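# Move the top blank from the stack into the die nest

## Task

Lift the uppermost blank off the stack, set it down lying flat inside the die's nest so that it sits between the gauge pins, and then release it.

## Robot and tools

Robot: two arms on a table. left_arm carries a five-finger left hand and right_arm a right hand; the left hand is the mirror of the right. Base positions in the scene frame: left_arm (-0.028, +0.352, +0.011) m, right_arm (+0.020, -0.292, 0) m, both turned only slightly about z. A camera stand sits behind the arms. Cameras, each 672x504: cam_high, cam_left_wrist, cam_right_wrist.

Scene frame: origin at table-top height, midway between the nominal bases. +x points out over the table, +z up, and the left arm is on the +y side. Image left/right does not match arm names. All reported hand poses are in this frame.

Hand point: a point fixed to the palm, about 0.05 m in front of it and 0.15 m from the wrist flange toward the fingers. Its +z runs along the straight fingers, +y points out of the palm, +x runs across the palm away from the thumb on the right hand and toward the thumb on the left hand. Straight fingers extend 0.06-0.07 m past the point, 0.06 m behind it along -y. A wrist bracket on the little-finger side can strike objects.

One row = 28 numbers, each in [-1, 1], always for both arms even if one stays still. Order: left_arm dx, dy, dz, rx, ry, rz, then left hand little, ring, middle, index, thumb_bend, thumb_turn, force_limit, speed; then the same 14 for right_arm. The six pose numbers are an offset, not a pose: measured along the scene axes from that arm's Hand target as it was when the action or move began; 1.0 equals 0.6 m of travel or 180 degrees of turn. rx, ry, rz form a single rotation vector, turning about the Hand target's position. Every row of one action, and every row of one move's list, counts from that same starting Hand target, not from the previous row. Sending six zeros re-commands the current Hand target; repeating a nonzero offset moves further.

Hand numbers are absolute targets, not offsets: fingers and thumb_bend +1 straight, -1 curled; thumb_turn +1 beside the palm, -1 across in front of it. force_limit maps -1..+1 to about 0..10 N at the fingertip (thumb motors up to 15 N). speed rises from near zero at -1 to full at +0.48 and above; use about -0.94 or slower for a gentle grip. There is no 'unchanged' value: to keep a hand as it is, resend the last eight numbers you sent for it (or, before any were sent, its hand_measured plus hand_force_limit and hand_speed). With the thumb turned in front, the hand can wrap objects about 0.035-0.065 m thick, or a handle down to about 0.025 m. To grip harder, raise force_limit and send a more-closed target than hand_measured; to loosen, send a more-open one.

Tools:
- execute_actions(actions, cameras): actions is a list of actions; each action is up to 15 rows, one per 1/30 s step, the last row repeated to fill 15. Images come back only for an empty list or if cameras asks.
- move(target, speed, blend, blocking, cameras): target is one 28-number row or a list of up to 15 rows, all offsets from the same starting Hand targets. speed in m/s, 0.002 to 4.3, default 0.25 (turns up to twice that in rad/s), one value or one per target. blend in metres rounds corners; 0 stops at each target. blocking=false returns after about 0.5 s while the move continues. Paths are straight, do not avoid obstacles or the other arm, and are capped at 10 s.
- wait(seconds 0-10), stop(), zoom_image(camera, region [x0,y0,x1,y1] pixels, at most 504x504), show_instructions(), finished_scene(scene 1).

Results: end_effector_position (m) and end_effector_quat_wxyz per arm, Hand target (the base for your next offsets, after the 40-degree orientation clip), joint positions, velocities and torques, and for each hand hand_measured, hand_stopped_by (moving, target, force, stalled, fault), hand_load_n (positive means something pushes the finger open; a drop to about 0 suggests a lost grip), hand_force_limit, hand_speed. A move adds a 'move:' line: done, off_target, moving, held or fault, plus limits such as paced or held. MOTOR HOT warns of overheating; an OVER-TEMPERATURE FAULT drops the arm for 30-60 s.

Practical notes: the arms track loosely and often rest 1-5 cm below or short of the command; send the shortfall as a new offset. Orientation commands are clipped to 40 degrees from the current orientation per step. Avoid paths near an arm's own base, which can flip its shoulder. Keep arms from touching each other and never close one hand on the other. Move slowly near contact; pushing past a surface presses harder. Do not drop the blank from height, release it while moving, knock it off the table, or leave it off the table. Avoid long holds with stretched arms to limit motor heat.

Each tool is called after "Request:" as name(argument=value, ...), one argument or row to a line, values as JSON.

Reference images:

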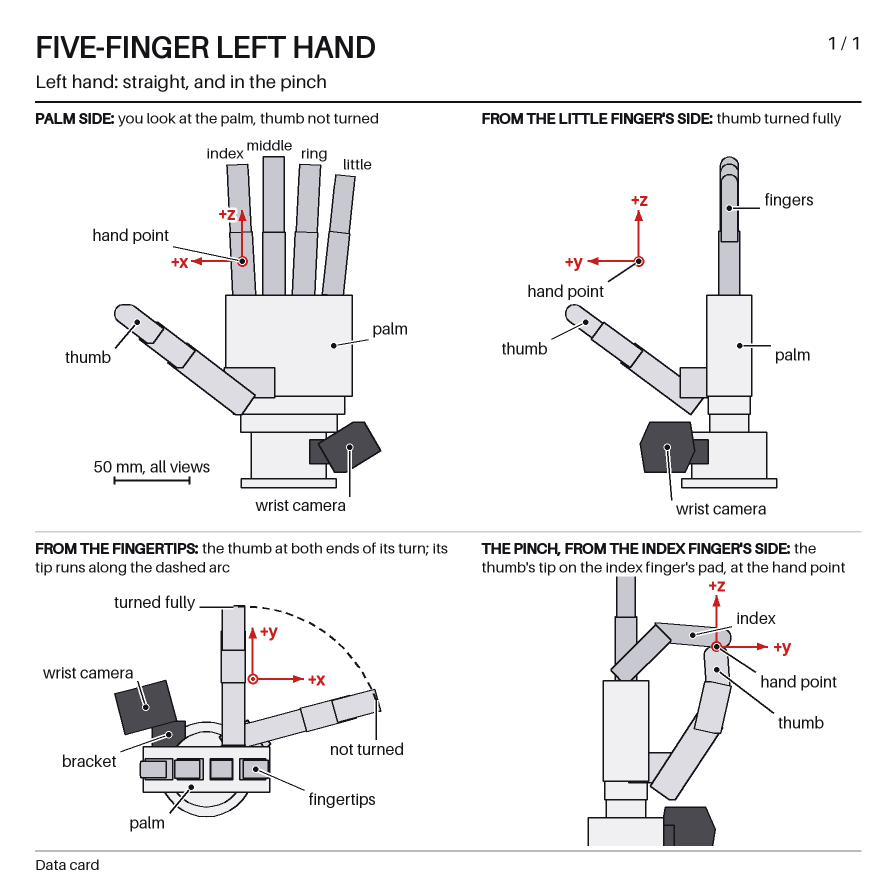

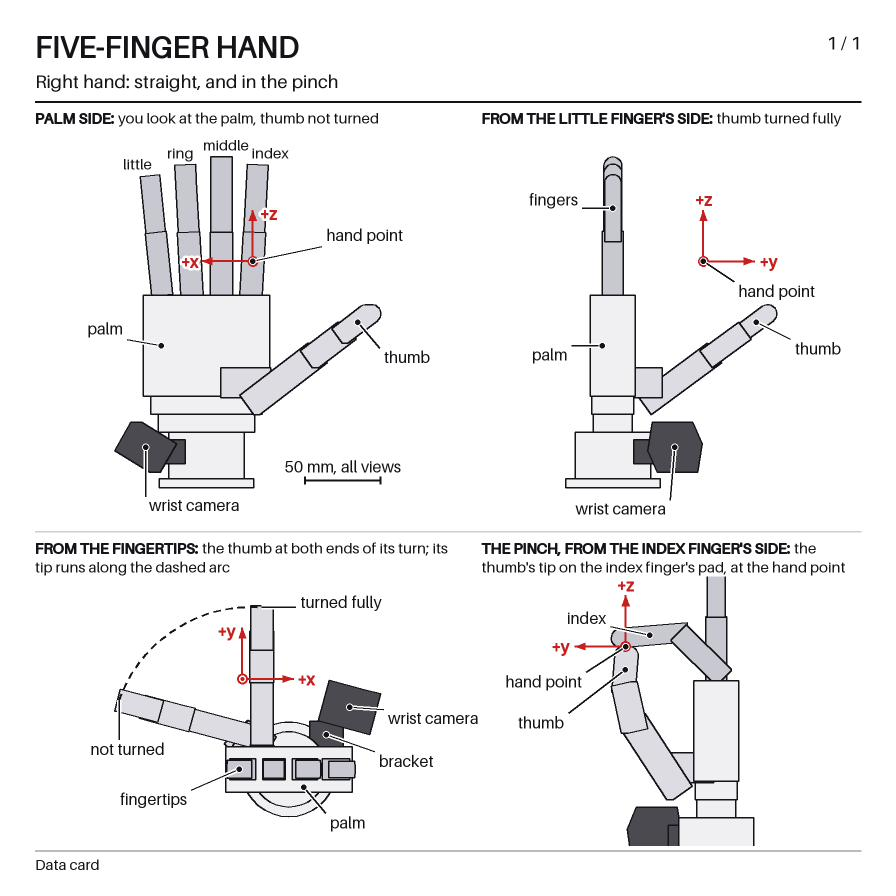

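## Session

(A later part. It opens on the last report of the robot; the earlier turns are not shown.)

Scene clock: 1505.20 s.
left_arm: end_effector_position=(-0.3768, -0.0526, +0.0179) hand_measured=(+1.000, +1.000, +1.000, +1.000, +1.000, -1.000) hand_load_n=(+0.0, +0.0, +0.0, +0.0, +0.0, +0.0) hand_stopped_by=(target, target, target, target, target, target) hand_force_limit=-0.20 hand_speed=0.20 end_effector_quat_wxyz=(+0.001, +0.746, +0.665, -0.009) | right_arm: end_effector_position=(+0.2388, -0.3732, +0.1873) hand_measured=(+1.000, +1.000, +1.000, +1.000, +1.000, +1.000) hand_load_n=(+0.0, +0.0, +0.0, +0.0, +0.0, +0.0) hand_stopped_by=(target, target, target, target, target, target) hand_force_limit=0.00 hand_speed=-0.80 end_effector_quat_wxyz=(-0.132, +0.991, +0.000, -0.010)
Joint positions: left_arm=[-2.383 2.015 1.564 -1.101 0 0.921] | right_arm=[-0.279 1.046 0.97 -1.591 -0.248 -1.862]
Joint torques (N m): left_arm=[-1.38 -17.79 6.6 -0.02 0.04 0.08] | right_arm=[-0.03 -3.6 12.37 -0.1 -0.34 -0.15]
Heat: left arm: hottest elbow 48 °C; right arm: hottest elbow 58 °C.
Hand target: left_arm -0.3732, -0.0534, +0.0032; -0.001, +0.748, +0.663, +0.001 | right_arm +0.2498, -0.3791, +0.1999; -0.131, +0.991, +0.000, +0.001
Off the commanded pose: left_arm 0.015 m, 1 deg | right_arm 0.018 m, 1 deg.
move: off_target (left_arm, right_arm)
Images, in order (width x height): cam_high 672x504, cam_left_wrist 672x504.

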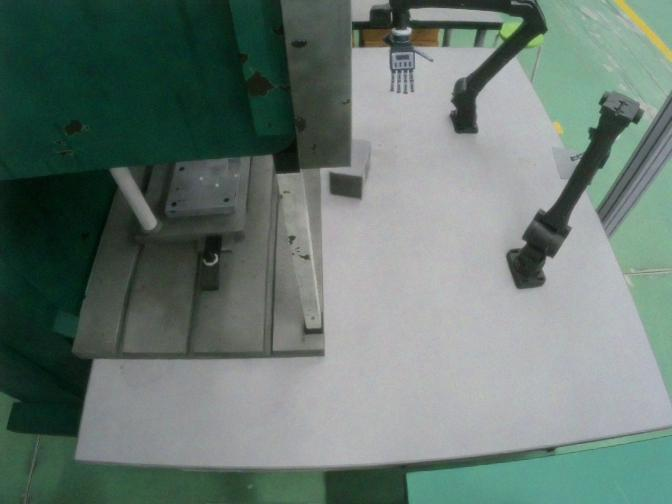

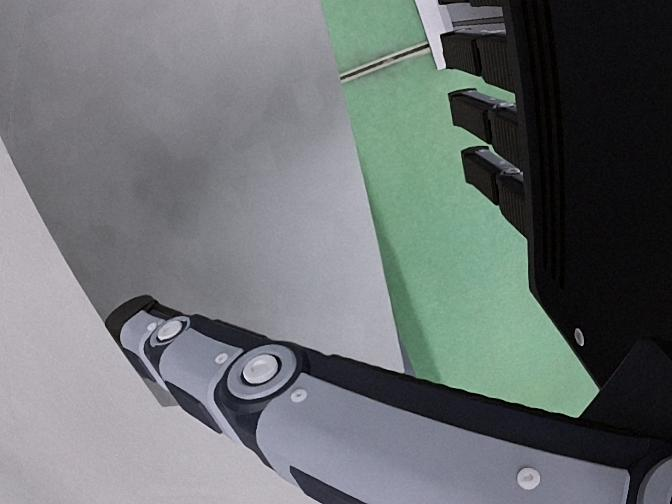

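Request:
move(
  target=[0,0,0.005,0,0,0,0.15,0.15,0.15,0.15,1,-1,-0.6,-0.5, 0,0,0,0,0,0,1,1,1,1,1,1,0,-0.8],
  cameras=["cam_high","cam_left_wrist"],
  speed=0.08,
)

Scene clock: 1520.47 s.
left_arm: end_effector_position=(-0.3768, -0.0527, +0.0178) hand_measured=(+0.150, +0.150, +0.150, +0.150, +1.000, -1.000) hand_load_n=(+0.0, +0.0, +0.0, +0.0, +0.0, +0.0) hand_stopped_by=(target, target, target, target, target, target) hand_force_limit=-0.60 hand_speed=-0.50 end_effector_quat_wxyz=(+0.001, +0.746, +0.665, -0.009) | right_arm: end_effector_position=(+0.2388, -0.3732, +0.1873) hand_measured=(+1.000, +1.000, +1.000, +1.000, +1.000, +1.000) hand_load_n=(+0.0, +0.0, +0.0, +0.0, +0.0, +0.0) hand_stopped_by=(target, target, target, target, target, target) hand_force_limit=0.00 hand_speed=-0.80 end_effector_quat_wxyz=(-0.132, +0.991, +0.000, -0.010)
Joint positions: left_arm=[-2.383 2.015 1.564 -1.101 0 0.921] | right_arm=[-0.279 1.046 0.97 -1.591 -0.248 -1.862]
Joint torques (N m): left_arm=[-1.38 -18.14 6.78 -0.27 0.01 0.08] | right_arm=[-0.26 -4.19 12.37 -0.08 -0.34 -0.15]
Heat: left arm: hottest elbow 48 °C; right arm: hottest elbow 58 °C.
Hand target: left_arm -0.3731, -0.0534, +0.0062; -0.001, +0.748, +0.663, +0.001 | right_arm +0.2498, -0.3791, +0.1999; -0.131, +0.991, +0.000, +0.001
Off the commanded pose: left_arm 0.012 m, 1 deg | right_arm 0.018 m, 1 deg.
move: off_target (left_arm, right_arm)
Images, in order (width x height): cam_high 672x504, cam_left_wrist 672x504.

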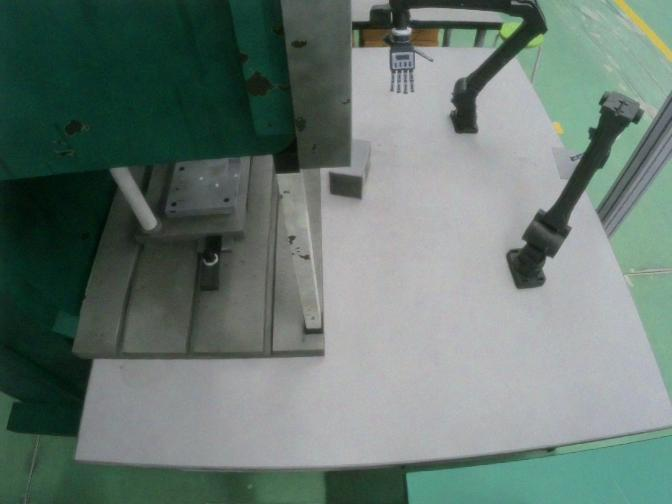

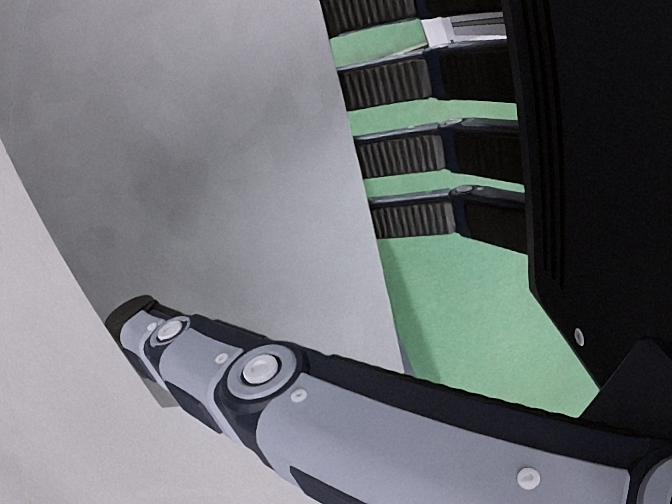

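Request:
move(
  target=[0,0,0,0,0,0,-0.1,-0.1,-0.1,-0.1,0.3,-1,-0.6,-0.6, 0,0,0,0,0,0,1,1,1,1,1,1,0,-0.8],
  cameras=["cam_left_wrist"],
  speed=0.08,
)

Scene clock: 1525.33 s.
left_arm: end_effector_position=(-0.3768, -0.0527, +0.0178) hand_measured=(-0.100, -0.100, -0.100, -0.100, +0.300, -1.000) hand_load_n=(+0.0, +0.0, +0.0, +0.0, +0.0, +0.0) hand_stopped_by=(target, target, target, target, target, target) hand_force_limit=-0.60 hand_speed=-0.60 end_effector_quat_wxyz=(+0.001, +0.746, +0.665, -0.009) | right_arm: end_effector_position=(+0.2388, -0.3732, +0.1873) hand_measured=(+1.000, +1.000, +1.000, +1.000, +1.000, +1.000) hand_load_n=(+0.0, +0.0, +0.0, +0.0, +0.0, +0.0) hand_stopped_by=(target, target, target, target, target, target) hand_force_limit=0.00 hand_speed=-0.80 end_effector_quat_wxyz=(-0.132, +0.991, +0.000, -0.010)
Joint positions: left_arm=[-2.383 2.015 1.564 -1.101 0 0.921] | right_arm=[-0.279 1.046 0.97 -1.591 -0.248 -1.862]
Joint torques (N m): left_arm=[-1.38 -18.14 6.76 -0.27 0.01 0.08] | right_arm=[-0.21 -3.9 12.4 -0.12 -0.35 -0.18]
Heat: left arm: hottest elbow 48 °C; right arm: hottest elbow 58 °C.
Hand target: left_arm -0.3731, -0.0534, +0.0062; -0.001, +0.748, +0.663, +0.001 | right_arm +0.2498, -0.3791, +0.1999; -0.131, +0.991, +0.000, +0.001
Off the commanded pose: left_arm 0.012 m, 1 deg | right_arm 0.018 m, 1 deg.
move: off_target (left_arm, right_arm)
Images, in order (width x height): cam_left_wrist 672x504.

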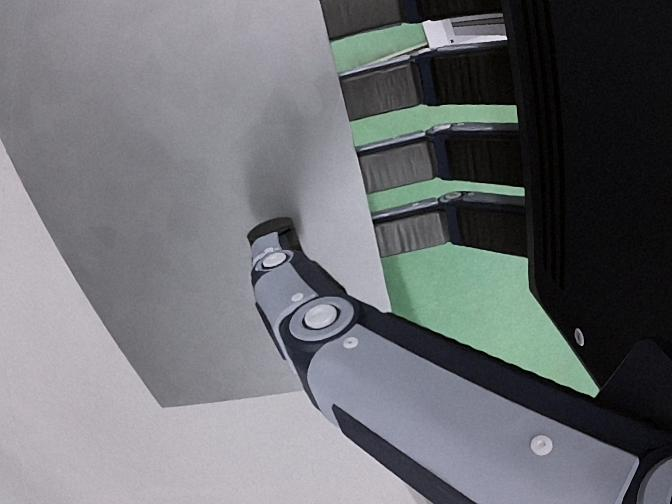

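Request:
move(
  target=[0,0,0,0,0,0,-0.25,-0.25,-0.25,-0.25,0.1,-1,-0.6,-0.7, 0,0,0,0,0,0,1,1,1,1,1,1,0,-0.8],
  cameras=["cam_left_wrist"],
  speed=0.08,
)

Scene clock: 1531.23 s.
left_arm: end_effector_position=(-0.3770, -0.0525, +0.0176) hand_measured=(-0.250, -0.250, -0.246, -0.248, +0.220, -1.000) hand_load_n=(+0.0, +0.0, +6.5, +4.0, +6.0, +0.5) hand_stopped_by=(target, target, force, force, force, target) hand_force_limit=-0.60 hand_speed=-0.70 end_effector_quat_wxyz=(+0.000, +0.746, +0.665, -0.009) | right_arm: end_effector_position=(+0.2388, -0.3732, +0.1873) hand_measured=(+1.000, +1.000, +1.000, +1.000, +1.000, +1.000) hand_load_n=(+0.0, +0.0, +0.0, +0.0, -0.5, +0.0) hand_stopped_by=(target, target, target, target, target, target) hand_force_limit=0.00 hand_speed=-0.80 end_effector_quat_wxyz=(-0.132, +0.991, +0.000, -0.010)
Joint positions: left_arm=[-2.383 2.016 1.564 -1.101 0.001 0.921] | right_arm=[-0.279 1.046 0.97 -1.591 -0.248 -1.862]
Joint torques (N m): left_arm=[-1.32 -18.2 6.71 -0.27 -0.02 0.08] | right_arm=[0.15 -4.07 12.49 -0.09 -0.35 -0.19]
Heat: left arm: hottest elbow 48 °C; right arm: hottest elbow 59 °C.
Hand target: left_arm -0.3731, -0.0534, +0.0062; -0.001, +0.748, +0.663, +0.001 | right_arm +0.2498, -0.3791, +0.1999; -0.131, +0.991, +0.000, +0.001
Off the commanded pose: left_arm 0.012 m, 1 deg | right_arm 0.018 m, 1 deg.
move: off_target (left_arm, right_arm)
Images, in order (width x height): cam_left_wrist 672x504.

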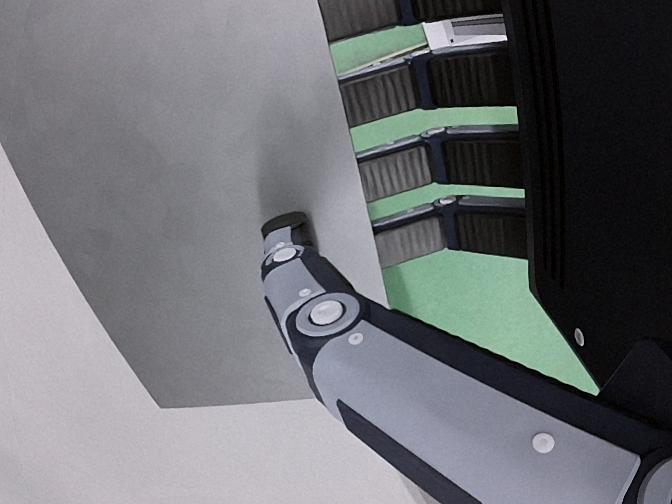

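Request:
move(
  target=[0,0,0,0,0,0,-0.45,-0.45,-0.25,-0.25,0.1,-1,-0.4,-0.8, 0,0,0,0,0,0,1,1,1,1,1,1,0,-0.8],
  cameras=["cam_left_wrist"],
  speed=0.08,
)

Scene clock: 1535.67 s.
left_arm: end_effector_position=(-0.3771, -0.0524, +0.0176) hand_measured=(-0.320, -0.264, -0.246, -0.248, +0.220, -1.000) hand_load_n=(+6.0, +0.0, +4.0, +6.5, +6.0, +0.5) hand_stopped_by=(force, force, force, force, force, target) hand_force_limit=-0.40 hand_speed=-0.80 end_effector_quat_wxyz=(+0.000, +0.746, +0.665, -0.009) | right_arm: end_effector_position=(+0.2388, -0.3732, +0.1873) hand_measured=(+1.000, +1.000, +1.000, +1.000, +1.000, +1.000) hand_load_n=(+0.0, +0.0, +0.0, +0.5, +0.0, +0.0) hand_stopped_by=(target, target, target, target, target, target) hand_force_limit=0.00 hand_speed=-0.80 end_effector_quat_wxyz=(-0.132, +0.991, +0.000, -0.010)
Joint positions: left_arm=[-2.383 2.016 1.564 -1.101 0.002 0.921] | right_arm=[-0.279 1.046 0.97 -1.591 -0.248 -1.862]
Joint torques (N m): left_arm=[-1.38 -18.14 6.78 -0.27 -0.05 0.07] | right_arm=[-0.09 -3.66 12.36 -0.12 -0.37 -0.17]
Heat: left arm: hottest elbow 48 °C; right arm: hottest elbow 59 °C.
Hand target: left_arm -0.3732, -0.0534, +0.0062; -0.001, +0.748, +0.663, +0.001 | right_arm +0.2498, -0.3791, +0.1999; -0.131, +0.991, +0.000, +0.001
Off the commanded pose: left_arm 0.012 m, 1 deg | right_arm 0.018 m, 1 deg.
move: off_target (left_arm, right_arm)
Images, in order (width x height): cam_left_wrist 672x504.

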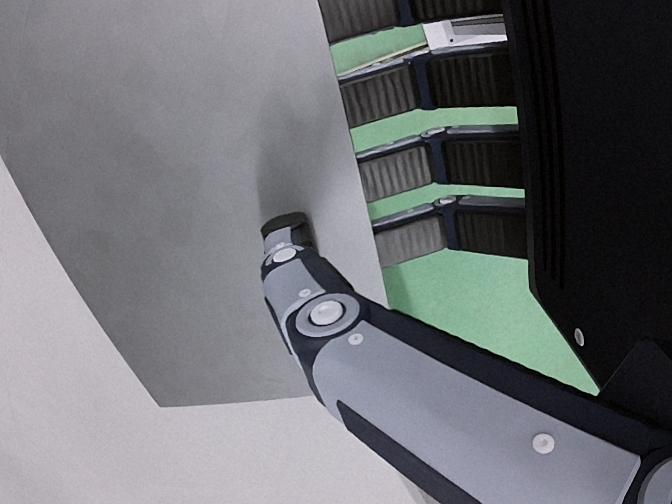

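Request:
move(
  target=[0,0,0,0,0,0,-0.45,-0.45,-0.25,-0.25,0.0,-1,0.3,-0.8, 0,0,0,0,0,0,1,1,1,1,1,1,0,-0.8],
  cameras=["cam_left_wrist"],
  speed=0.08,
)

Scene clock: 1539.73 s.
left_arm: end_effector_position=(-0.3771, -0.0524, +0.0176) hand_measured=(-0.320, -0.264, -0.246, -0.248, +0.208, -1.000) hand_load_n=(+6.0, +0.0, +4.5, +6.5, +10.5, +0.5) hand_stopped_by=(force, force, force, force, force, target) hand_force_limit=0.30 hand_speed=-0.80 end_effector_quat_wxyz=(+0.000, +0.746, +0.665, -0.009) | right_arm: end_effector_position=(+0.2388, -0.3732, +0.1873) hand_measured=(+1.000, +1.000, +1.000, +1.000, +1.000, +1.000) hand_load_n=(+0.0, +0.0, +0.0, +0.0, +0.0, +0.0) hand_stopped_by=(target, target, target, target, target, target) hand_force_limit=0.00 hand_speed=-0.80 end_effector_quat_wxyz=(-0.132, +0.991, +0.000, -0.010)
Joint positions: left_arm=[-2.383 2.016 1.564 -1.101 0.002 0.921] | right_arm=[-0.279 1.046 0.97 -1.591 -0.248 -1.862]
Joint torques (N m): left_arm=[-1.44 -18.14 6.78 -0.25 -0.05 0.07] | right_arm=[-0.03 -4.13 12.44 -0.06 -0.36 -0.17]
Heat: left arm: hottest elbow 48 °C; right arm: hottest elbow 59 °C.
Hand target: left_arm -0.3732, -0.0534, +0.0062; -0.001, +0.748, +0.663, +0.001 | right_arm +0.2498, -0.3791, +0.1999; -0.131, +0.991, +0.000, +0.001
Off the commanded pose: left_arm 0.012 m, 1 deg | right_arm 0.018 m, 1 deg.
move: off_target (left_arm, right_arm)
Images, in order (width x height): cam_left_wrist 672x504.

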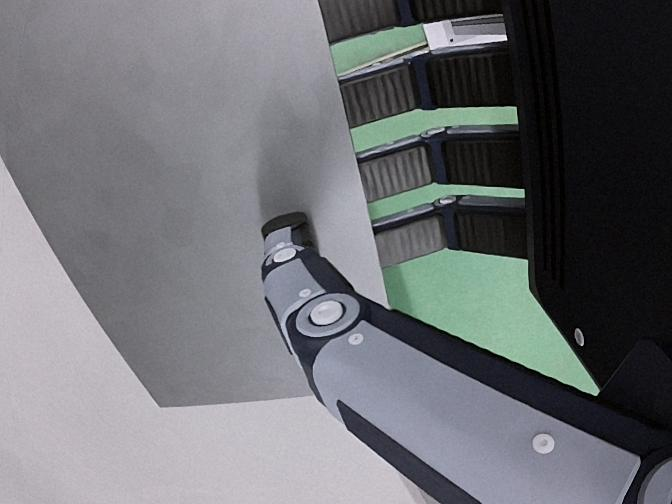

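Request:
move(
  target=[0,0,0.1,0,0,0,-0.45,-0.45,-0.25,-0.25,0.0,-1,0.3,-0.8, 0,0,0,0,0,0,1,1,1,1,1,1,0,-0.8],
  cameras=["cam_left_wrist","cam_high"],
  speed=0.04,
)

Request:
zoom_image(
  camera="cam_high",
  region=[520, 110, 640, 220],
)

Scene clock: 1545.53 s.
left_arm: end_effector_position=(-0.3637, -0.0388, +0.0445) hand_measured=(-0.322, -0.264, -0.246, -0.248, +0.208, -1.000) hand_load_n=(+0.0, +0.0, +10.5, +0.0, +11.0, +0.5) hand_stopped_by=(force, force, force, force, force, target) hand_force_limit=0.30 hand_speed=-0.80 end_effector_quat_wxyz=(-0.004, +0.749, +0.662, +0.025) | right_arm: end_effector_position=(+0.2388, -0.3732, +0.1873) hand_measured=(+1.000, +1.000, +1.000, +1.000, +1.000, +1.000) hand_load_n=(+0.0, +0.0, +0.0, +0.0, +0.0, +0.0) hand_stopped_by=(target, target, target, target, target, target) hand_force_limit=0.00 hand_speed=-0.80 end_effector_quat_wxyz=(-0.132, +0.991, +0.000, -0.010)
Joint positions: left_arm=[-2.383 1.988 1.583 -1.216 0.003 0.929] | right_arm=[-0.279 1.046 0.97 -1.591 -0.248 -1.862]
Joint torques (N m): left_arm=[-1.38 -20.66 10.24 -0.81 -0.13 0] | right_arm=[0.03 -3.84 12.36 -0.05 -0.36 -0.17]
Heat: left arm: hottest elbow 48 °C; right arm: hottest elbow 59 °C.
Hand target: left_arm -0.3731, -0.0533, +0.0661; -0.001, +0.748, +0.663, +0.001 | right_arm +0.2498, -0.3791, +0.1999; -0.131, +0.991, +0.000, +0.001
Off the commanded pose: left_arm 0.028 m, 3 deg | right_arm 0.018 m, 1 deg.
move: off_target (left_arm, right_arm)
Images, in order (width x height): cam_high 672x504, cam_left_wrist 672x504.

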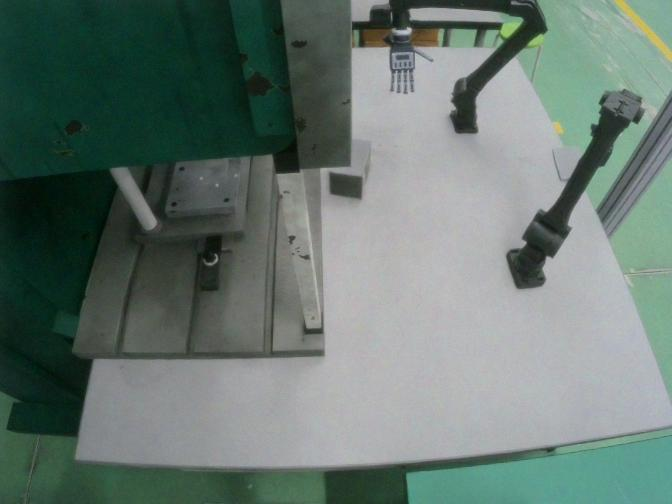

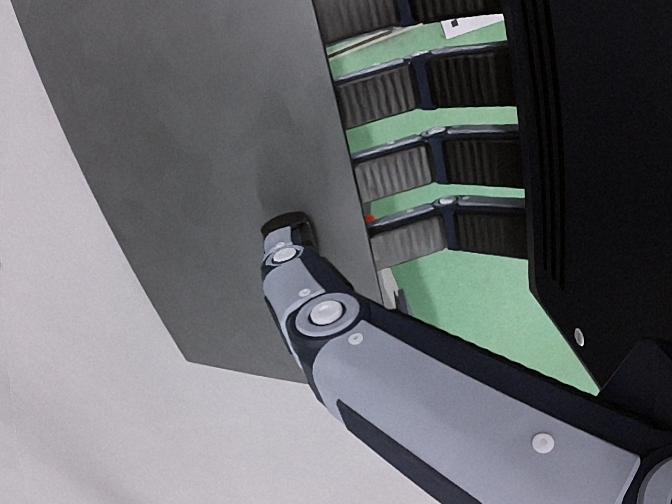

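Scaled by 4.200 from the camera's 672x504 image, which has a finer 960x720 frame.

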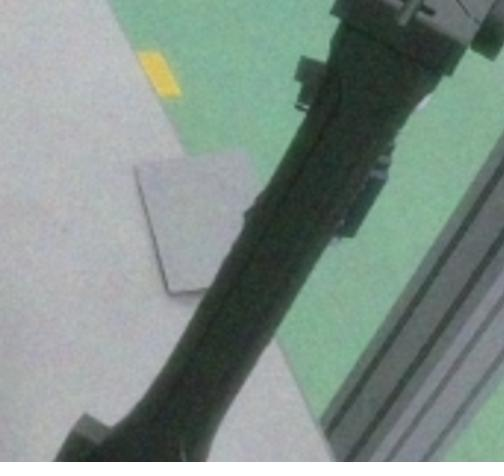

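Request:
move(
  target=[0,0,-0.1,0,0,0,-0.45,-0.45,-0.25,-0.25,0.0,-1,0.3,-0.8, 0,0,0,0,0,0,1,1,1,1,1,1,0,-0.8],
  cameras=["cam_left_wrist","cam_high"],
  speed=0.04,
)

Scene clock: 1565.23 s.
left_arm: end_effector_position=(-0.3768, -0.0524, +0.0211) hand_measured=(-0.320, -0.264, -0.246, -0.248, +0.208, -1.000) hand_load_n=(+5.0, +0.0, +5.5, +6.0, +8.0, +0.5) hand_stopped_by=(force, force, force, force, force, target) hand_force_limit=0.30 hand_speed=-0.80 end_effector_quat_wxyz=(-0.001, +0.749, +0.662, -0.008) | right_arm: end_effector_position=(+0.2388, -0.3732, +0.1873) hand_measured=(+1.000, +1.000, +1.000, +1.000, +1.000, +1.000) hand_load_n=(+0.0, +0.0, +0.0, +0.0, +0.0, +0.0) hand_stopped_by=(target, target, target, target, target, target) hand_force_limit=0.00 hand_speed=-0.80 end_effector_quat_wxyz=(-0.132, +0.991, +0.000, -0.010)
Joint positions: left_arm=[-2.383 2.012 1.568 -1.111 0.003 0.929] | right_arm=[-0.279 1.046 0.97 -1.591 -0.248 -1.862]
Joint torques (N m): left_arm=[-1.38 -17.85 6.49 0.12 -0.11 -0.01] | right_arm=[-0.09 -3.96 12.23 -0.06 -0.35 -0.17]
Heat: left arm: hottest elbow 48 °C; right arm: hottest elbow 59 °C.
Hand target: left_arm -0.3731, -0.0534, +0.0061; -0.001, +0.748, +0.663, +0.001 | right_arm +0.2498, -0.3791, +0.1999; -0.131, +0.991, +0.000, +0.001
Off the commanded pose: left_arm 0.016 m, 1 deg | right_arm 0.018 m, 1 deg.
move: off_target (left_arm, right_arm)
Images, in order (width x height): cam_high 672x504, cam_left_wrist 672x504.

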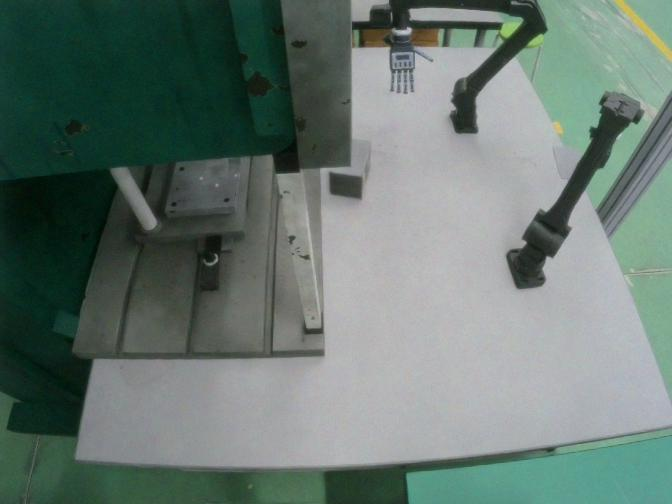

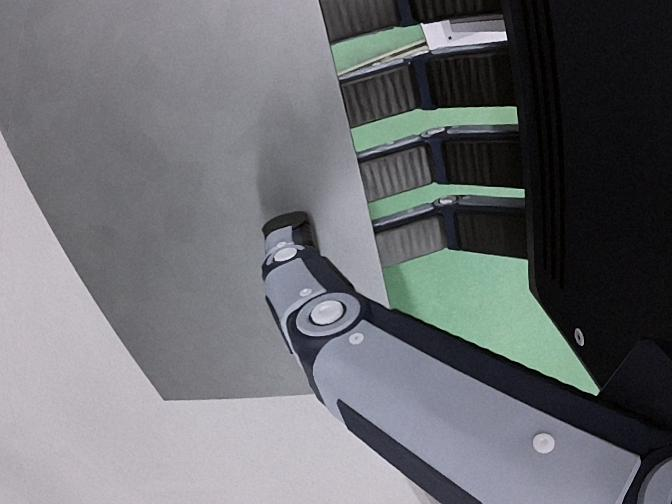

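Request:
move(
  target=[
    [0,0,0,0,0,0,-0.0,-0.0,-0.0,-0.0,0.5,-1,0.3,-0.6, 0,0,0,0,0,0,1,1,1,1,1,1,0,-0.8],
    [0,0,0.026,0,0,0,-0.0,-0.0,-0.0,-0.0,0.5,-1,0.3,-0.6, 0,0,0,0,0,0,1,1,1,1,1,1,0,-0.8],
  ],
  cameras=["cam_left_wrist"],
  speed=0.06,
)

Scene clock: 1571.43 s.
left_arm: end_effector_position=(-0.3739, -0.0495, +0.0210) hand_measured=(+0.000, +0.000, +0.000, +0.000, +0.500, -1.000) hand_load_n=(+0.0, +0.0, +0.0, +0.0, +0.0, +0.0) hand_stopped_by=(target, target, target, target, target, target) hand_force_limit=0.30 hand_speed=-0.60 end_effector_quat_wxyz=(-0.002, +0.749, +0.662, +0.000) | right_arm: end_effector_position=(+0.2388, -0.3732, +0.1873) hand_measured=(+1.000, +1.000, +1.000, +1.000, +1.000, +1.000) hand_load_n=(+0.0, +0.0, +0.0, +0.0, +0.0, +0.0) hand_stopped_by=(target, target, target, target, target, target) hand_force_limit=0.00 hand_speed=-0.80 end_effector_quat_wxyz=(-0.132, +0.991, +0.000, -0.010)
Joint positions: left_arm=[-2.383 2.013 1.566 -1.124 0.003 0.929] | right_arm=[-0.279 1.046 0.97 -1.591 -0.248 -1.862]
Joint torques (N m): left_arm=[-1.38 -19.19 7.73 -0.69 -0.11 -0.01] | right_arm=[-0.38 -3.96 12.41 -0.05 -0.35 -0.18]
Heat: left arm: hottest elbow 47 °C; right arm: hottest elbow 59 °C.
Hand target: left_arm -0.3731, -0.0533, +0.0217; -0.001, +0.748, +0.663, +0.001 | right_arm +0.2498, -0.3791, +0.1999; -0.131, +0.991, +0.000, +0.001
Off the commanded pose: left_arm 0.004 m, 0 deg | right_arm 0.018 m, 1 deg.
move: off_target (right_arm)
Images, in order (width x height): cam_left_wrist 672x504.

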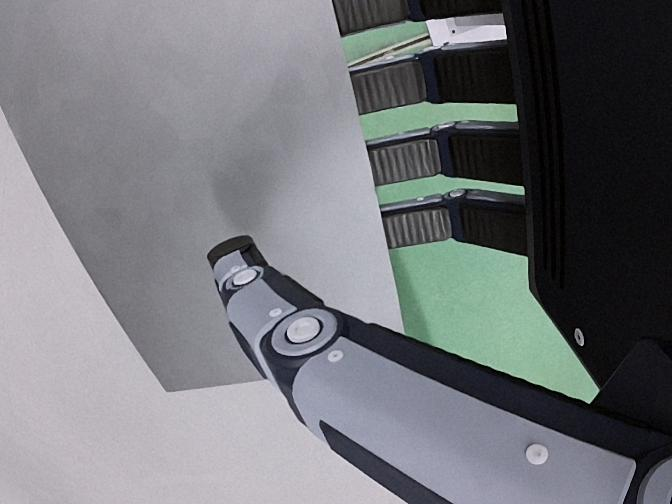

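Request:
move(
  target=[0,0,0.022,0,0,0,-0.0,-0.0,-0.0,-0.0,0.5,-1,0.3,-0.6, 0,0,0,0,0,0,1,1,1,1,1,1,0,-0.8],
  cameras=["cam_left_wrist"],
  speed=0.06,
)

Scene clock: 1576.17 s.
left_arm: end_effector_position=(-0.3697, -0.0450, +0.0224) hand_measured=(+0.000, +0.000, +0.000, +0.000, +0.500, -1.000) hand_load_n=(+0.0, +0.0, +0.5, +0.0, +0.0, +0.0) hand_stopped_by=(target, target, target, target, target, target) hand_force_limit=0.30 hand_speed=-0.60 end_effector_quat_wxyz=(-0.003, +0.749, +0.662, +0.011) | right_arm: end_effector_position=(+0.2388, -0.3732, +0.1873) hand_measured=(+1.000, +1.000, +1.000, +1.000, +1.000, +1.000) hand_load_n=(+0.0, +0.0, +0.0, +0.0, +0.0, -0.5) hand_stopped_by=(target, target, target, target, target, target) hand_force_limit=0.00 hand_speed=-0.80 end_effector_quat_wxyz=(-0.132, +0.991, +0.000, -0.010)
Joint positions: left_arm=[-2.383 2.013 1.566 -1.146 0.003 0.929] | right_arm=[-0.279 1.046 0.97 -1.591 -0.248 -1.862]
Joint torques (N m): left_arm=[-1.38 -20.07 8.7 -0.9 -0.11 -0.01] | right_arm=[-0.38 -3.49 12.45 -0.16 -0.3 -0.17]
Heat: left arm: hottest elbow 47 °C; right arm: hottest elbow 59 °C.
Hand target: left_arm -0.3731, -0.0533, +0.0350; -0.001, +0.748, +0.663, +0.001 | right_arm +0.2498, -0.3791, +0.1999; -0.131, +0.991, +0.000, +0.001
Off the commanded pose: left_arm 0.015 m, 1 deg | right_arm 0.018 m, 1 deg.
move: off_target (left_arm, right_arm)
Images, in order (width x height): cam_left_wrist 672x504.

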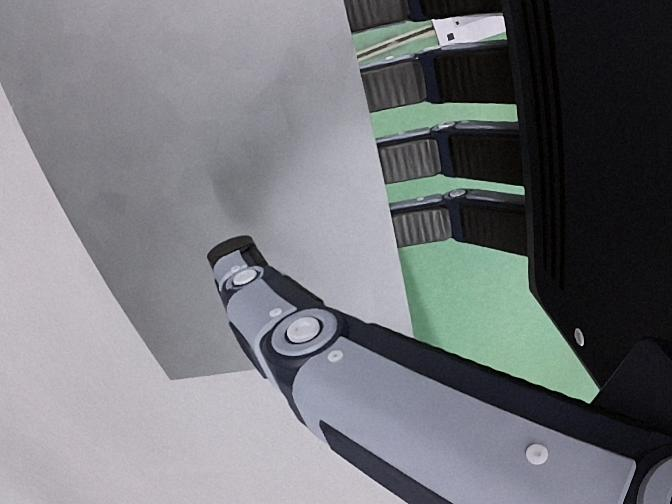

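Request:
move(
  target=[
    [0,0,0.035,0,0,0,-0.0,-0.0,-0.0,-0.0,0.5,-1,0.3,-0.6, 0,0,0,0,0,0,1,1,1,1,1,1,0,-0.8],
    [0.003,0,-0.031,0,0,0,-0.0,-0.0,-0.0,-0.0,0.5,-1,0.3,-0.6, 0,0,0,0,0,0,1,1,1,1,1,1,0,-0.8],
  ],
  cameras=["cam_left_wrist"],
  speed=0.08,
)

Scene clock: 1582.57 s.
left_arm: end_effector_position=(-0.3762, -0.0517, +0.0301) hand_measured=(+0.000, +0.000, +0.000, +0.000, +0.500, -1.000) hand_load_n=(+0.0, +0.0, +0.0, +0.5, +0.0, +0.0) hand_stopped_by=(target, target, target, target, target, target) hand_force_limit=0.30 hand_speed=-0.60 end_effector_quat_wxyz=(-0.001, +0.749, +0.662, -0.009) | right_arm: end_effector_position=(+0.2388, -0.3732, +0.1873) hand_measured=(+1.000, +1.000, +1.000, +1.000, +1.000, +1.000) hand_load_n=(+0.0, +0.5, +0.0, +0.0, +0.0, +0.0) hand_stopped_by=(target, target, target, target, target, target) hand_force_limit=0.00 hand_speed=-0.80 end_effector_quat_wxyz=(-0.132, +0.991, +0.000, -0.010)
Joint positions: left_arm=[-2.383 1.999 1.572 -1.127 0.004 0.929] | right_arm=[-0.279 1.046 0.97 -1.591 -0.248 -1.862]
Joint torques (N m): left_arm=[-1.2 -18.02 6.61 -0.08 -0.13 0.02] | right_arm=[-0.03 -3.72 12.44 -0.08 -0.33 -0.18]
Heat: left arm: hottest elbow 47 °C; right arm: hottest elbow 59 °C.
Hand target: left_arm -0.3714, -0.0534, +0.0164; -0.001, +0.748, +0.663, +0.001 | right_arm +0.2498, -0.3791, +0.1999; -0.131, +0.991, +0.000, +0.001
Off the commanded pose: left_arm 0.015 m, 1 deg | right_arm 0.018 m, 1 deg.
move: off_target (left_arm, right_arm)
Images, in order (width x height): cam_left_wrist 672x504.

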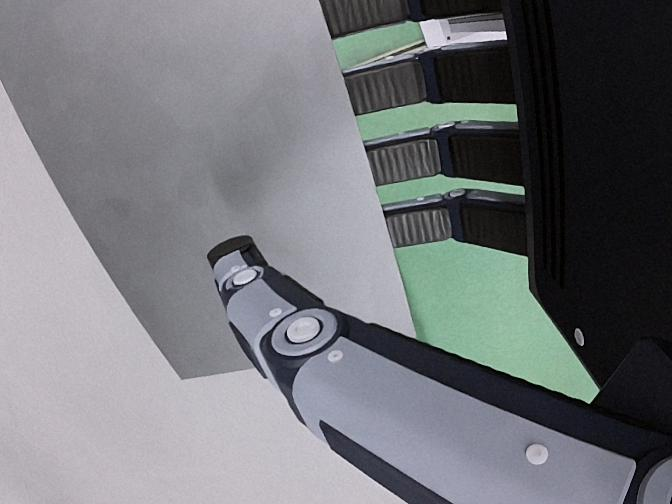

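Request:
move(
  target=[
    [0,0,0,0,0,0,-0.14,-0.14,-0.12,-0.14,0.1,-1,-0.6,-0.6, 0,0,0,0,0,0,1,1,1,1,1,1,0,-0.8],
    [0,0,0,0,0,0,-0.35,-0.3,-0.3,-0.3,-0.3,-1,-0.6,-0.75, 0,0,0,0,0,0,1,1,1,1,1,1,0,-0.8],
  ],
  cameras=["cam_left_wrist"],
  speed=0.08,
)

Scene clock: 1592.10 s.
left_arm: end_effector_position=(-0.3760, -0.0516, +0.0262) hand_measured=(-0.252, -0.206, -0.204, -0.204, +0.068, -1.000) hand_load_n=(+3.5, +0.5, +8.5, +7.0, +4.5, +0.0) hand_stopped_by=(force, force, force, force, force, target) hand_force_limit=-0.60 hand_speed=-0.75 end_effector_quat_wxyz=(-0.002, +0.749, +0.662, -0.007) | right_arm: end_effector_position=(+0.2388, -0.3732, +0.1873) hand_measured=(+1.000, +1.000, +1.000, +1.000, +1.000, +1.000) hand_load_n=(+0.0, +0.0, +0.0, +0.0, +0.0, +0.0) hand_stopped_by=(target, target, target, target, target, target) hand_force_limit=0.00 hand_speed=-0.80 end_effector_quat_wxyz=(-0.132, +0.991, +0.000, -0.010)
Joint positions: left_arm=[-2.383 2.006 1.572 -1.124 0.004 0.929] | right_arm=[-0.279 1.046 0.97 -1.591 -0.248 -1.862]
Joint torques (N m): left_arm=[-1.2 -18.43 6.64 -0.14 -0.16 0.02] | right_arm=[-0.15 -3.55 12.23 -0.09 -0.32 -0.17]
Heat: left arm: hottest elbow 47 °C; right arm: hottest elbow 59 °C.
Hand target: left_arm -0.3713, -0.0535, +0.0163; -0.001, +0.748, +0.663, +0.001 | right_arm +0.2498, -0.3791, +0.1999; -0.131, +0.991, +0.000, +0.001
Off the commanded pose: left_arm 0.011 m, 1 deg | right_arm 0.018 m, 1 deg.
move: off_target (left_arm, right_arm); target 2's new numbers were sent with left_arm's hand 0.014 m and 1 deg from that target
Images, in order (width x height): cam_left_wrist 672x504.

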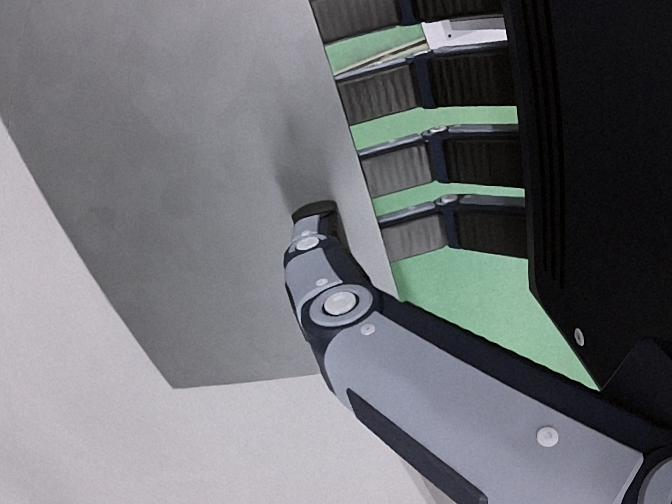

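Request:
move(
  target=[
    [0,0,0,0,0,0,0.0,0.0,0.0,0.0,0.4,-1,-0.6,-0.6, 0,0,0,0,0,0,1,1,1,1,1,1,0,-0.8],
    [0,0,0.06,0,0,0,0.0,0.0,0.0,0.0,0.4,-1,-0.6,-0.6, 0,0,0,0,0,0,1,1,1,1,1,1,0,-0.8],
    [0.0,0,0.002,0,0,0,-0.0,-0.0,-0.0,-0.0,0.4,-1,-0.6,-0.6, 0,0,0,0,0,0,1,1,1,1,1,1,0,-0.8],
    [0.0,0,0.002,0,0,0,-0.16,-0.13,-0.12,-0.13,0.2,-1,-0.6,-0.6, 0,0,0,0,0,0,1,1,1,1,1,1,0,-0.8],
  ],
  cameras=["cam_left_wrist"],
  speed=0.08,
)

Scene clock: 1611.57 s.
left_arm: end_effector_position=(-0.3757, -0.0514, +0.0302) hand_measured=(-0.160, -0.130, -0.120, -0.130, +0.200, -1.000) hand_load_n=(+0.5, +0.0, +0.0, +1.0, +0.0, +0.0) hand_stopped_by=(target, target, target, target, target, target) hand_force_limit=-0.60 hand_speed=-0.60 end_effector_quat_wxyz=(-0.001, +0.749, +0.662, -0.008) | right_arm: end_effector_position=(+0.2388, -0.3732, +0.1873) hand_measured=(+1.000, +1.000, +1.000, +1.000, +1.000, +1.000) hand_load_n=(+0.0, +0.0, +0.0, +0.0, +0.0, -0.5) hand_stopped_by=(target, target, target, target, target, target) hand_force_limit=0.00 hand_speed=-0.80 end_effector_quat_wxyz=(-0.132, +0.991, +0.000, -0.010)
Joint positions: left_arm=[-2.383 1.999 1.572 -1.129 0.004 0.929] | right_arm=[-0.279 1.046 0.97 -1.591 -0.248 -1.862]
Joint torques (N m): left_arm=[-1.2 -17.96 6.71 -0.09 -0.13 0.02] | right_arm=[-0.03 -4.07 12.49 0.02 -0.38 -0.19]
Heat: left arm: hottest elbow 46 °C; right arm: hottest elbow 59 °C.
Hand target: left_arm -0.3713, -0.0534, +0.0175; -0.001, +0.748, +0.663, +0.001 | right_arm +0.2498, -0.3791, +0.1999; -0.131, +0.991, +0.000, +0.001
Off the commanded pose: left_arm 0.014 m, 1 deg | right_arm 0.018 m, 1 deg.
move: off_target (left_arm, right_arm); target 4's new numbers were sent with left_arm's hand 0.014 m and 1 deg from that target
Images, in order (width x height): cam_left_wrist 672x504.

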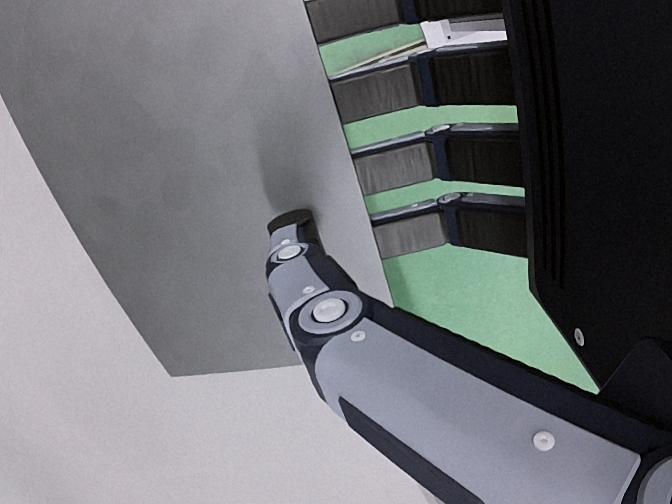

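Request:
move(
  target=[0,0,0,0,0,0,-0.16,-0.13,-0.12,-0.13,-0.3,-1,-0.3,-0.7, 0,0,0,0,0,0,1,1,1,1,1,1,0,-0.8],
  cameras=["cam_left_wrist"],
  speed=0.08,
)

Scene clock: 1615.83 s.
left_arm: end_effector_position=(-0.3757, -0.0514, +0.0302) hand_measured=(-0.160, -0.130, -0.120, -0.130, -0.300, -1.000) hand_load_n=(+0.0, +0.0, +0.0, +1.0, +0.0, +0.0) hand_stopped_by=(target, target, target, target, target, target) hand_force_limit=-0.30 hand_speed=-0.70 end_effector_quat_wxyz=(-0.001, +0.749, +0.662, -0.008) | right_arm: end_effector_position=(+0.2388, -0.3732, +0.1873) hand_measured=(+1.000, +1.000, +1.000, +1.000, +1.000, +1.000) hand_load_n=(+0.0, +0.5, +0.0, +0.0, +0.0, +0.0) hand_stopped_by=(target, target, target, target, target, target) hand_force_limit=0.00 hand_speed=-0.80 end_effector_quat_wxyz=(-0.132, +0.991, +0.000, -0.010)
Joint positions: left_arm=[-2.383 1.999 1.572 -1.129 0.004 0.929] | right_arm=[-0.279 1.046 0.97 -1.591 -0.248 -1.862]
Joint torques (N m): left_arm=[-1.2 -17.96 6.71 -0.1 -0.12 0.01] | right_arm=[-0.26 -3.9 12.29 -0.06 -0.33 -0.17]
Heat: left arm: hottest elbow 46 °C; right arm: hottest elbow 59 °C.
Hand target: left_arm -0.3713, -0.0534, +0.0175; -0.001, +0.748, +0.663, +0.001 | right_arm +0.2498, -0.3791, +0.1999; -0.131, +0.991, +0.000, +0.001
Off the commanded pose: left_arm 0.014 m, 1 deg | right_arm 0.018 m, 1 deg.
move: off_target (left_arm, right_arm)
Images, in order (width x height): cam_left_wrist 672x504.

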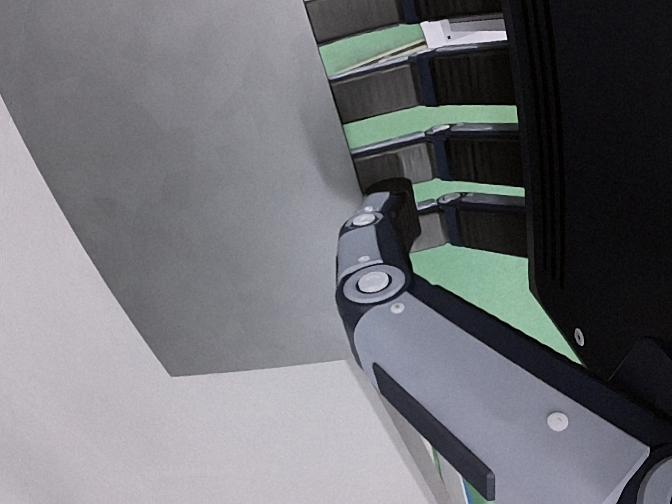

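Request:
move(
  target=[
    [0,0,0,0,0,0,-0.16,-0.13,-0.12,-0.13,0.1,-1,-0.3,-0.5, 0,0,0,0,0,0,1,1,1,1,1,1,0,-0.8],
    [0,0,0,0,0,0,-0.16,-0.13,-0.12,-0.13,-0.08,-1,-0.3,-0.7, 0,0,0,0,0,0,1,1,1,1,1,1,0,-0.8],
    [0,0,0,0,0,0,-0.36,-0.33,-0.33,-0.33,-0.08,-1,-0.3,-0.75, 0,0,0,0,0,0,1,1,1,1,1,1,0,-0.8],
  ],
  cameras=["cam_left_wrist"],
  speed=0.08,
)

Scene clock: 1623.97 s.
left_arm: end_effector_position=(-0.3758, -0.0513, +0.0269) hand_measured=(-0.294, -0.238, -0.206, -0.170, -0.080, -1.000) hand_load_n=(+7.0, +5.5, +8.0, +11.5, +0.5, +1.0) hand_stopped_by=(force, force, force, force, target, target) hand_force_limit=-0.30 hand_speed=-0.75 end_effector_quat_wxyz=(-0.002, +0.749, +0.663, -0.006) | right_arm: end_effector_position=(+0.2388, -0.3732, +0.1873) hand_measured=(+1.000, +1.000, +1.000, +1.000, +1.000, +1.000) hand_load_n=(+0.0, +0.0, +0.0, +0.0, +0.0, +0.0) hand_stopped_by=(target, target, target, target, target, target) hand_force_limit=0.00 hand_speed=-0.80 end_effector_quat_wxyz=(-0.132, +0.991, +0.000, -0.010)
Joint positions: left_arm=[-2.382 2.004 1.571 -1.125 0.006 0.929] | right_arm=[-0.279 1.046 0.97 -1.591 -0.248 -1.862]
Joint torques (N m): left_arm=[-1.2 -18.2 6.72 -0.2 -0.19 0.02] | right_arm=[-0.44 -4.07 12.34 0.08 -0.36 -0.11]
Heat: left arm: hottest shoulder 46 °C; right arm: hottest elbow 60 °C.
Hand target: left_arm -0.3713, -0.0534, +0.0175; -0.001, +0.748, +0.664, +0.001 | right_arm +0.2498, -0.3791, +0.1999; -0.131, +0.991, +0.000, +0.001
Off the commanded pose: left_arm 0.011 m, 1 deg | right_arm 0.018 m, 1 deg.
move: off_target (left_arm, right_arm); target 2's new numbers were sent with left_arm's hand 0.014 m and 1 deg from that target; target 3's new numbers were sent with left_arm's hand 0.014 m and 1 deg from that target
Images, in order (width x height): cam_left_wrist 672x504.

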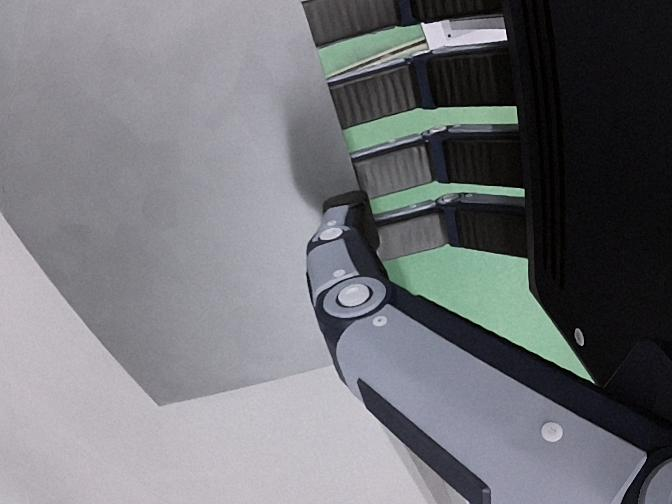

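Request:
move(
  target=[0,0,0.1,0,0,0,-0.36,-0.33,-0.33,-0.33,-0.08,-1,-0.3,-0.75, 0,0,0,0,0,0,1,1,1,1,1,1,0,-0.8],
  cameras=["cam_left_wrist","cam_high"],
  speed=0.05,
)

Request:
zoom_image(
  camera="cam_high",
  region=[520, 110, 640, 220],
)

Scene clock: 1636.50 s.
left_arm: end_effector_position=(-0.3635, -0.0385, +0.0571) hand_measured=(-0.294, -0.238, -0.206, -0.170, -0.080, -1.000) hand_load_n=(+7.0, +5.0, +7.5, +11.0, +0.5, +1.0) hand_stopped_by=(force, force, force, force, target, target) hand_force_limit=-0.30 hand_speed=-0.75 end_effector_quat_wxyz=(-0.005, +0.749, +0.662, +0.023) | right_arm: end_effector_position=(+0.2388, -0.3732, +0.1873) hand_measured=(+1.000, +1.000, +1.000, +1.000, +1.000, +1.000) hand_load_n=(+0.0, +0.0, +0.0, +0.0, +0.0, +0.0) hand_stopped_by=(target, target, target, target, target, target) hand_force_limit=0.00 hand_speed=-0.80 end_effector_quat_wxyz=(-0.132, +0.991, +0.000, -0.010)
Joint positions: left_arm=[-2.382 1.972 1.595 -1.24 0.006 0.929] | right_arm=[-0.279 1.046 0.97 -1.591 -0.248 -1.862]
Joint torques (N m): left_arm=[-1.26 -20.42 10.32 -0.91 -0.21 0.01] | right_arm=[-0.15 -3.9 12.3 -0.17 -0.33 -0.15]
Heat: left arm: hottest shoulder 48 °C; right arm: hottest elbow 60 °C.
Hand target: left_arm -0.3713, -0.0534, +0.0775; -0.001, +0.748, +0.664, +0.001 | right_arm +0.2498, -0.3791, +0.1999; -0.131, +0.991, +0.000, +0.001
Off the commanded pose: left_arm 0.026 m, 3 deg | right_arm 0.018 m, 1 deg.
move: off_target (left_arm, right_arm)
Images, in order (width x height): cam_high 672x504, cam_left_wrist 672x504.

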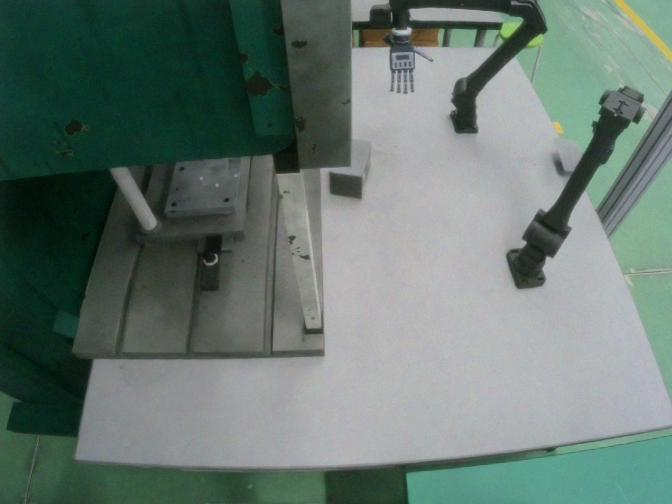

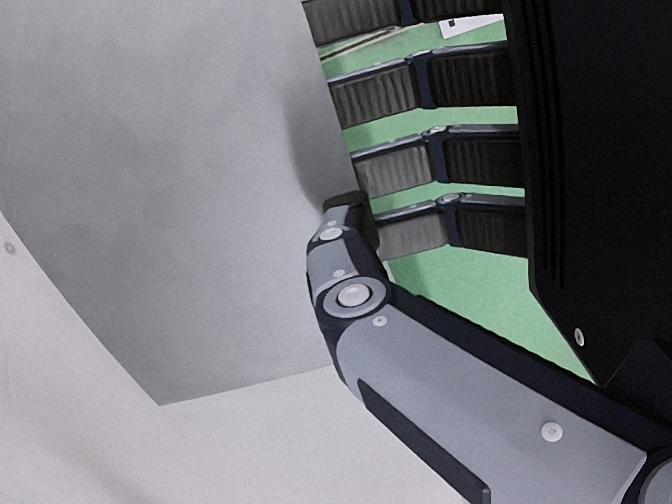

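Scaled by 4.200 from the camera's 672x504 image, which has a finer 960x720 frame.

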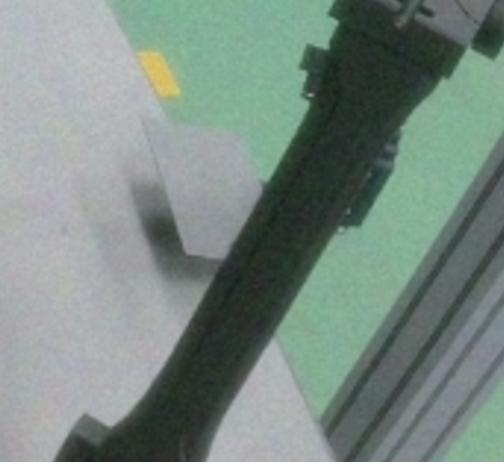

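Request:
move(
  target=[
    [0.052,0.038,0.304,0,0,0,-0.36,-0.33,-0.33,-0.33,-0.08,-1,-0.3,-0.75, 0.03,-0.15,0.05,0,0,0,1,1,1,1,1,1,0,-0.8],
    [0.2855,0.089,0.321,0,0,0,-0.36,-0.33,-0.33,-0.33,-0.08,-1,-0.3,-0.75, 0.05,-0.2,0.083,0,0,0,1,1,1,1,1,1,0,-0.8],
  ],
  cameras=["cam_left_wrist","cam_high"],
  speed=0.12,
  blend=[0.03,0],
)

Scene clock: 1759.50 s.
left_arm: end_effector_position=(-0.2019, +0.0019, +0.2667) hand_measured=(-0.294, -0.238, -0.206, -0.170, -0.080, -1.000) hand_load_n=(+7.0, +5.5, +8.0, +11.5, +0.5, +1.0) hand_stopped_by=(force, force, force, force, target, target) hand_force_limit=-0.30 hand_speed=-0.75 end_effector_quat_wxyz=(-0.005, +0.746, +0.666, +0.008) | right_arm: end_effector_position=(+0.2727, -0.4883, +0.2376) hand_measured=(+1.000, +1.000, +1.000, +1.000, +1.000, +1.000) hand_load_n=(+0.0, +0.0, +0.0, +0.0, +0.0, +0.0) hand_stopped_by=(target, target, target, target, target, target) hand_force_limit=0.00 hand_speed=-0.80 end_effector_quat_wxyz=(-0.099, +0.995, -0.030, +0.010)
Joint positions: left_arm=[-2.18 1.509 1.537 -1.618 0.004 1.121] | right_arm=[-0.558 1.226 1.236 -1.666 -0.181 -2.078]
Joint torques (N m): left_arm=[-1.55 -14.1 7.64 -0.16 -0.19 0.09] | right_arm=[0.15 -6.18 12.44 -0.08 0.01 -0.18]
Heat: left arm: hottest elbow 51 °C; right arm: hottest elbow 62 °C.
Hand target: left_arm -0.2001, +0.0001, +0.2701; -0.001, +0.748, +0.663, +0.001 | right_arm +0.2798, -0.4991, +0.2496; -0.131, +0.991, +0.000, +0.001
Off the commanded pose: left_arm 0.004 m, 1 deg | right_arm 0.018 m, 5 deg.
joint sent to its limit (right arm) — joint 4 (wrist pitch), lower limit; joint 6 (wrist roll), lower limit. The joint targets are off in orientation, not in position.
move: off_target (right_arm)
Images, in order (width x height): cam_high 672x504, cam_left_wrist 672x504.

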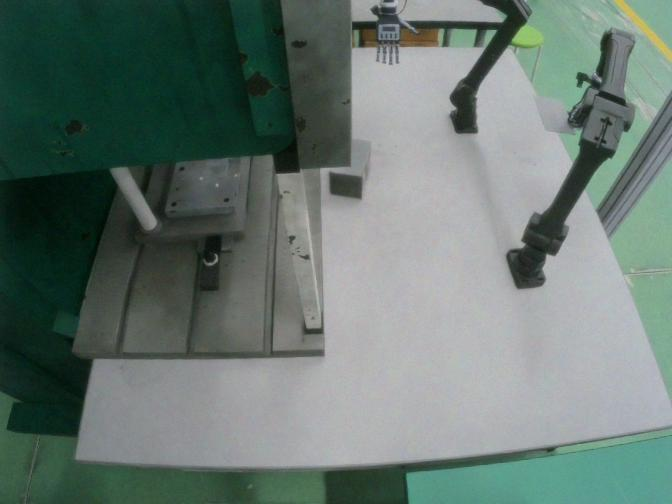

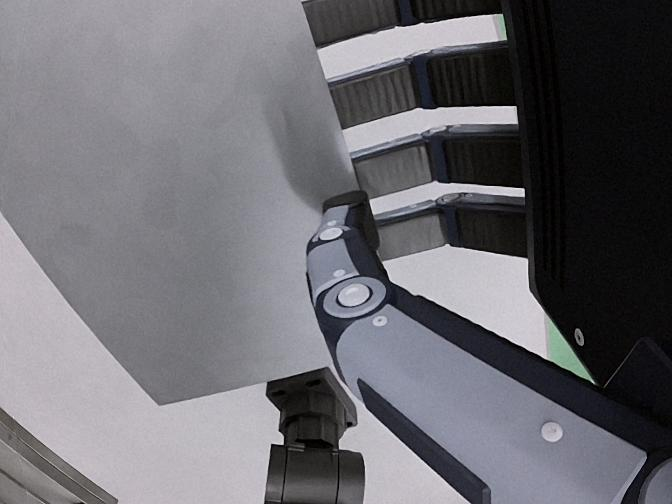

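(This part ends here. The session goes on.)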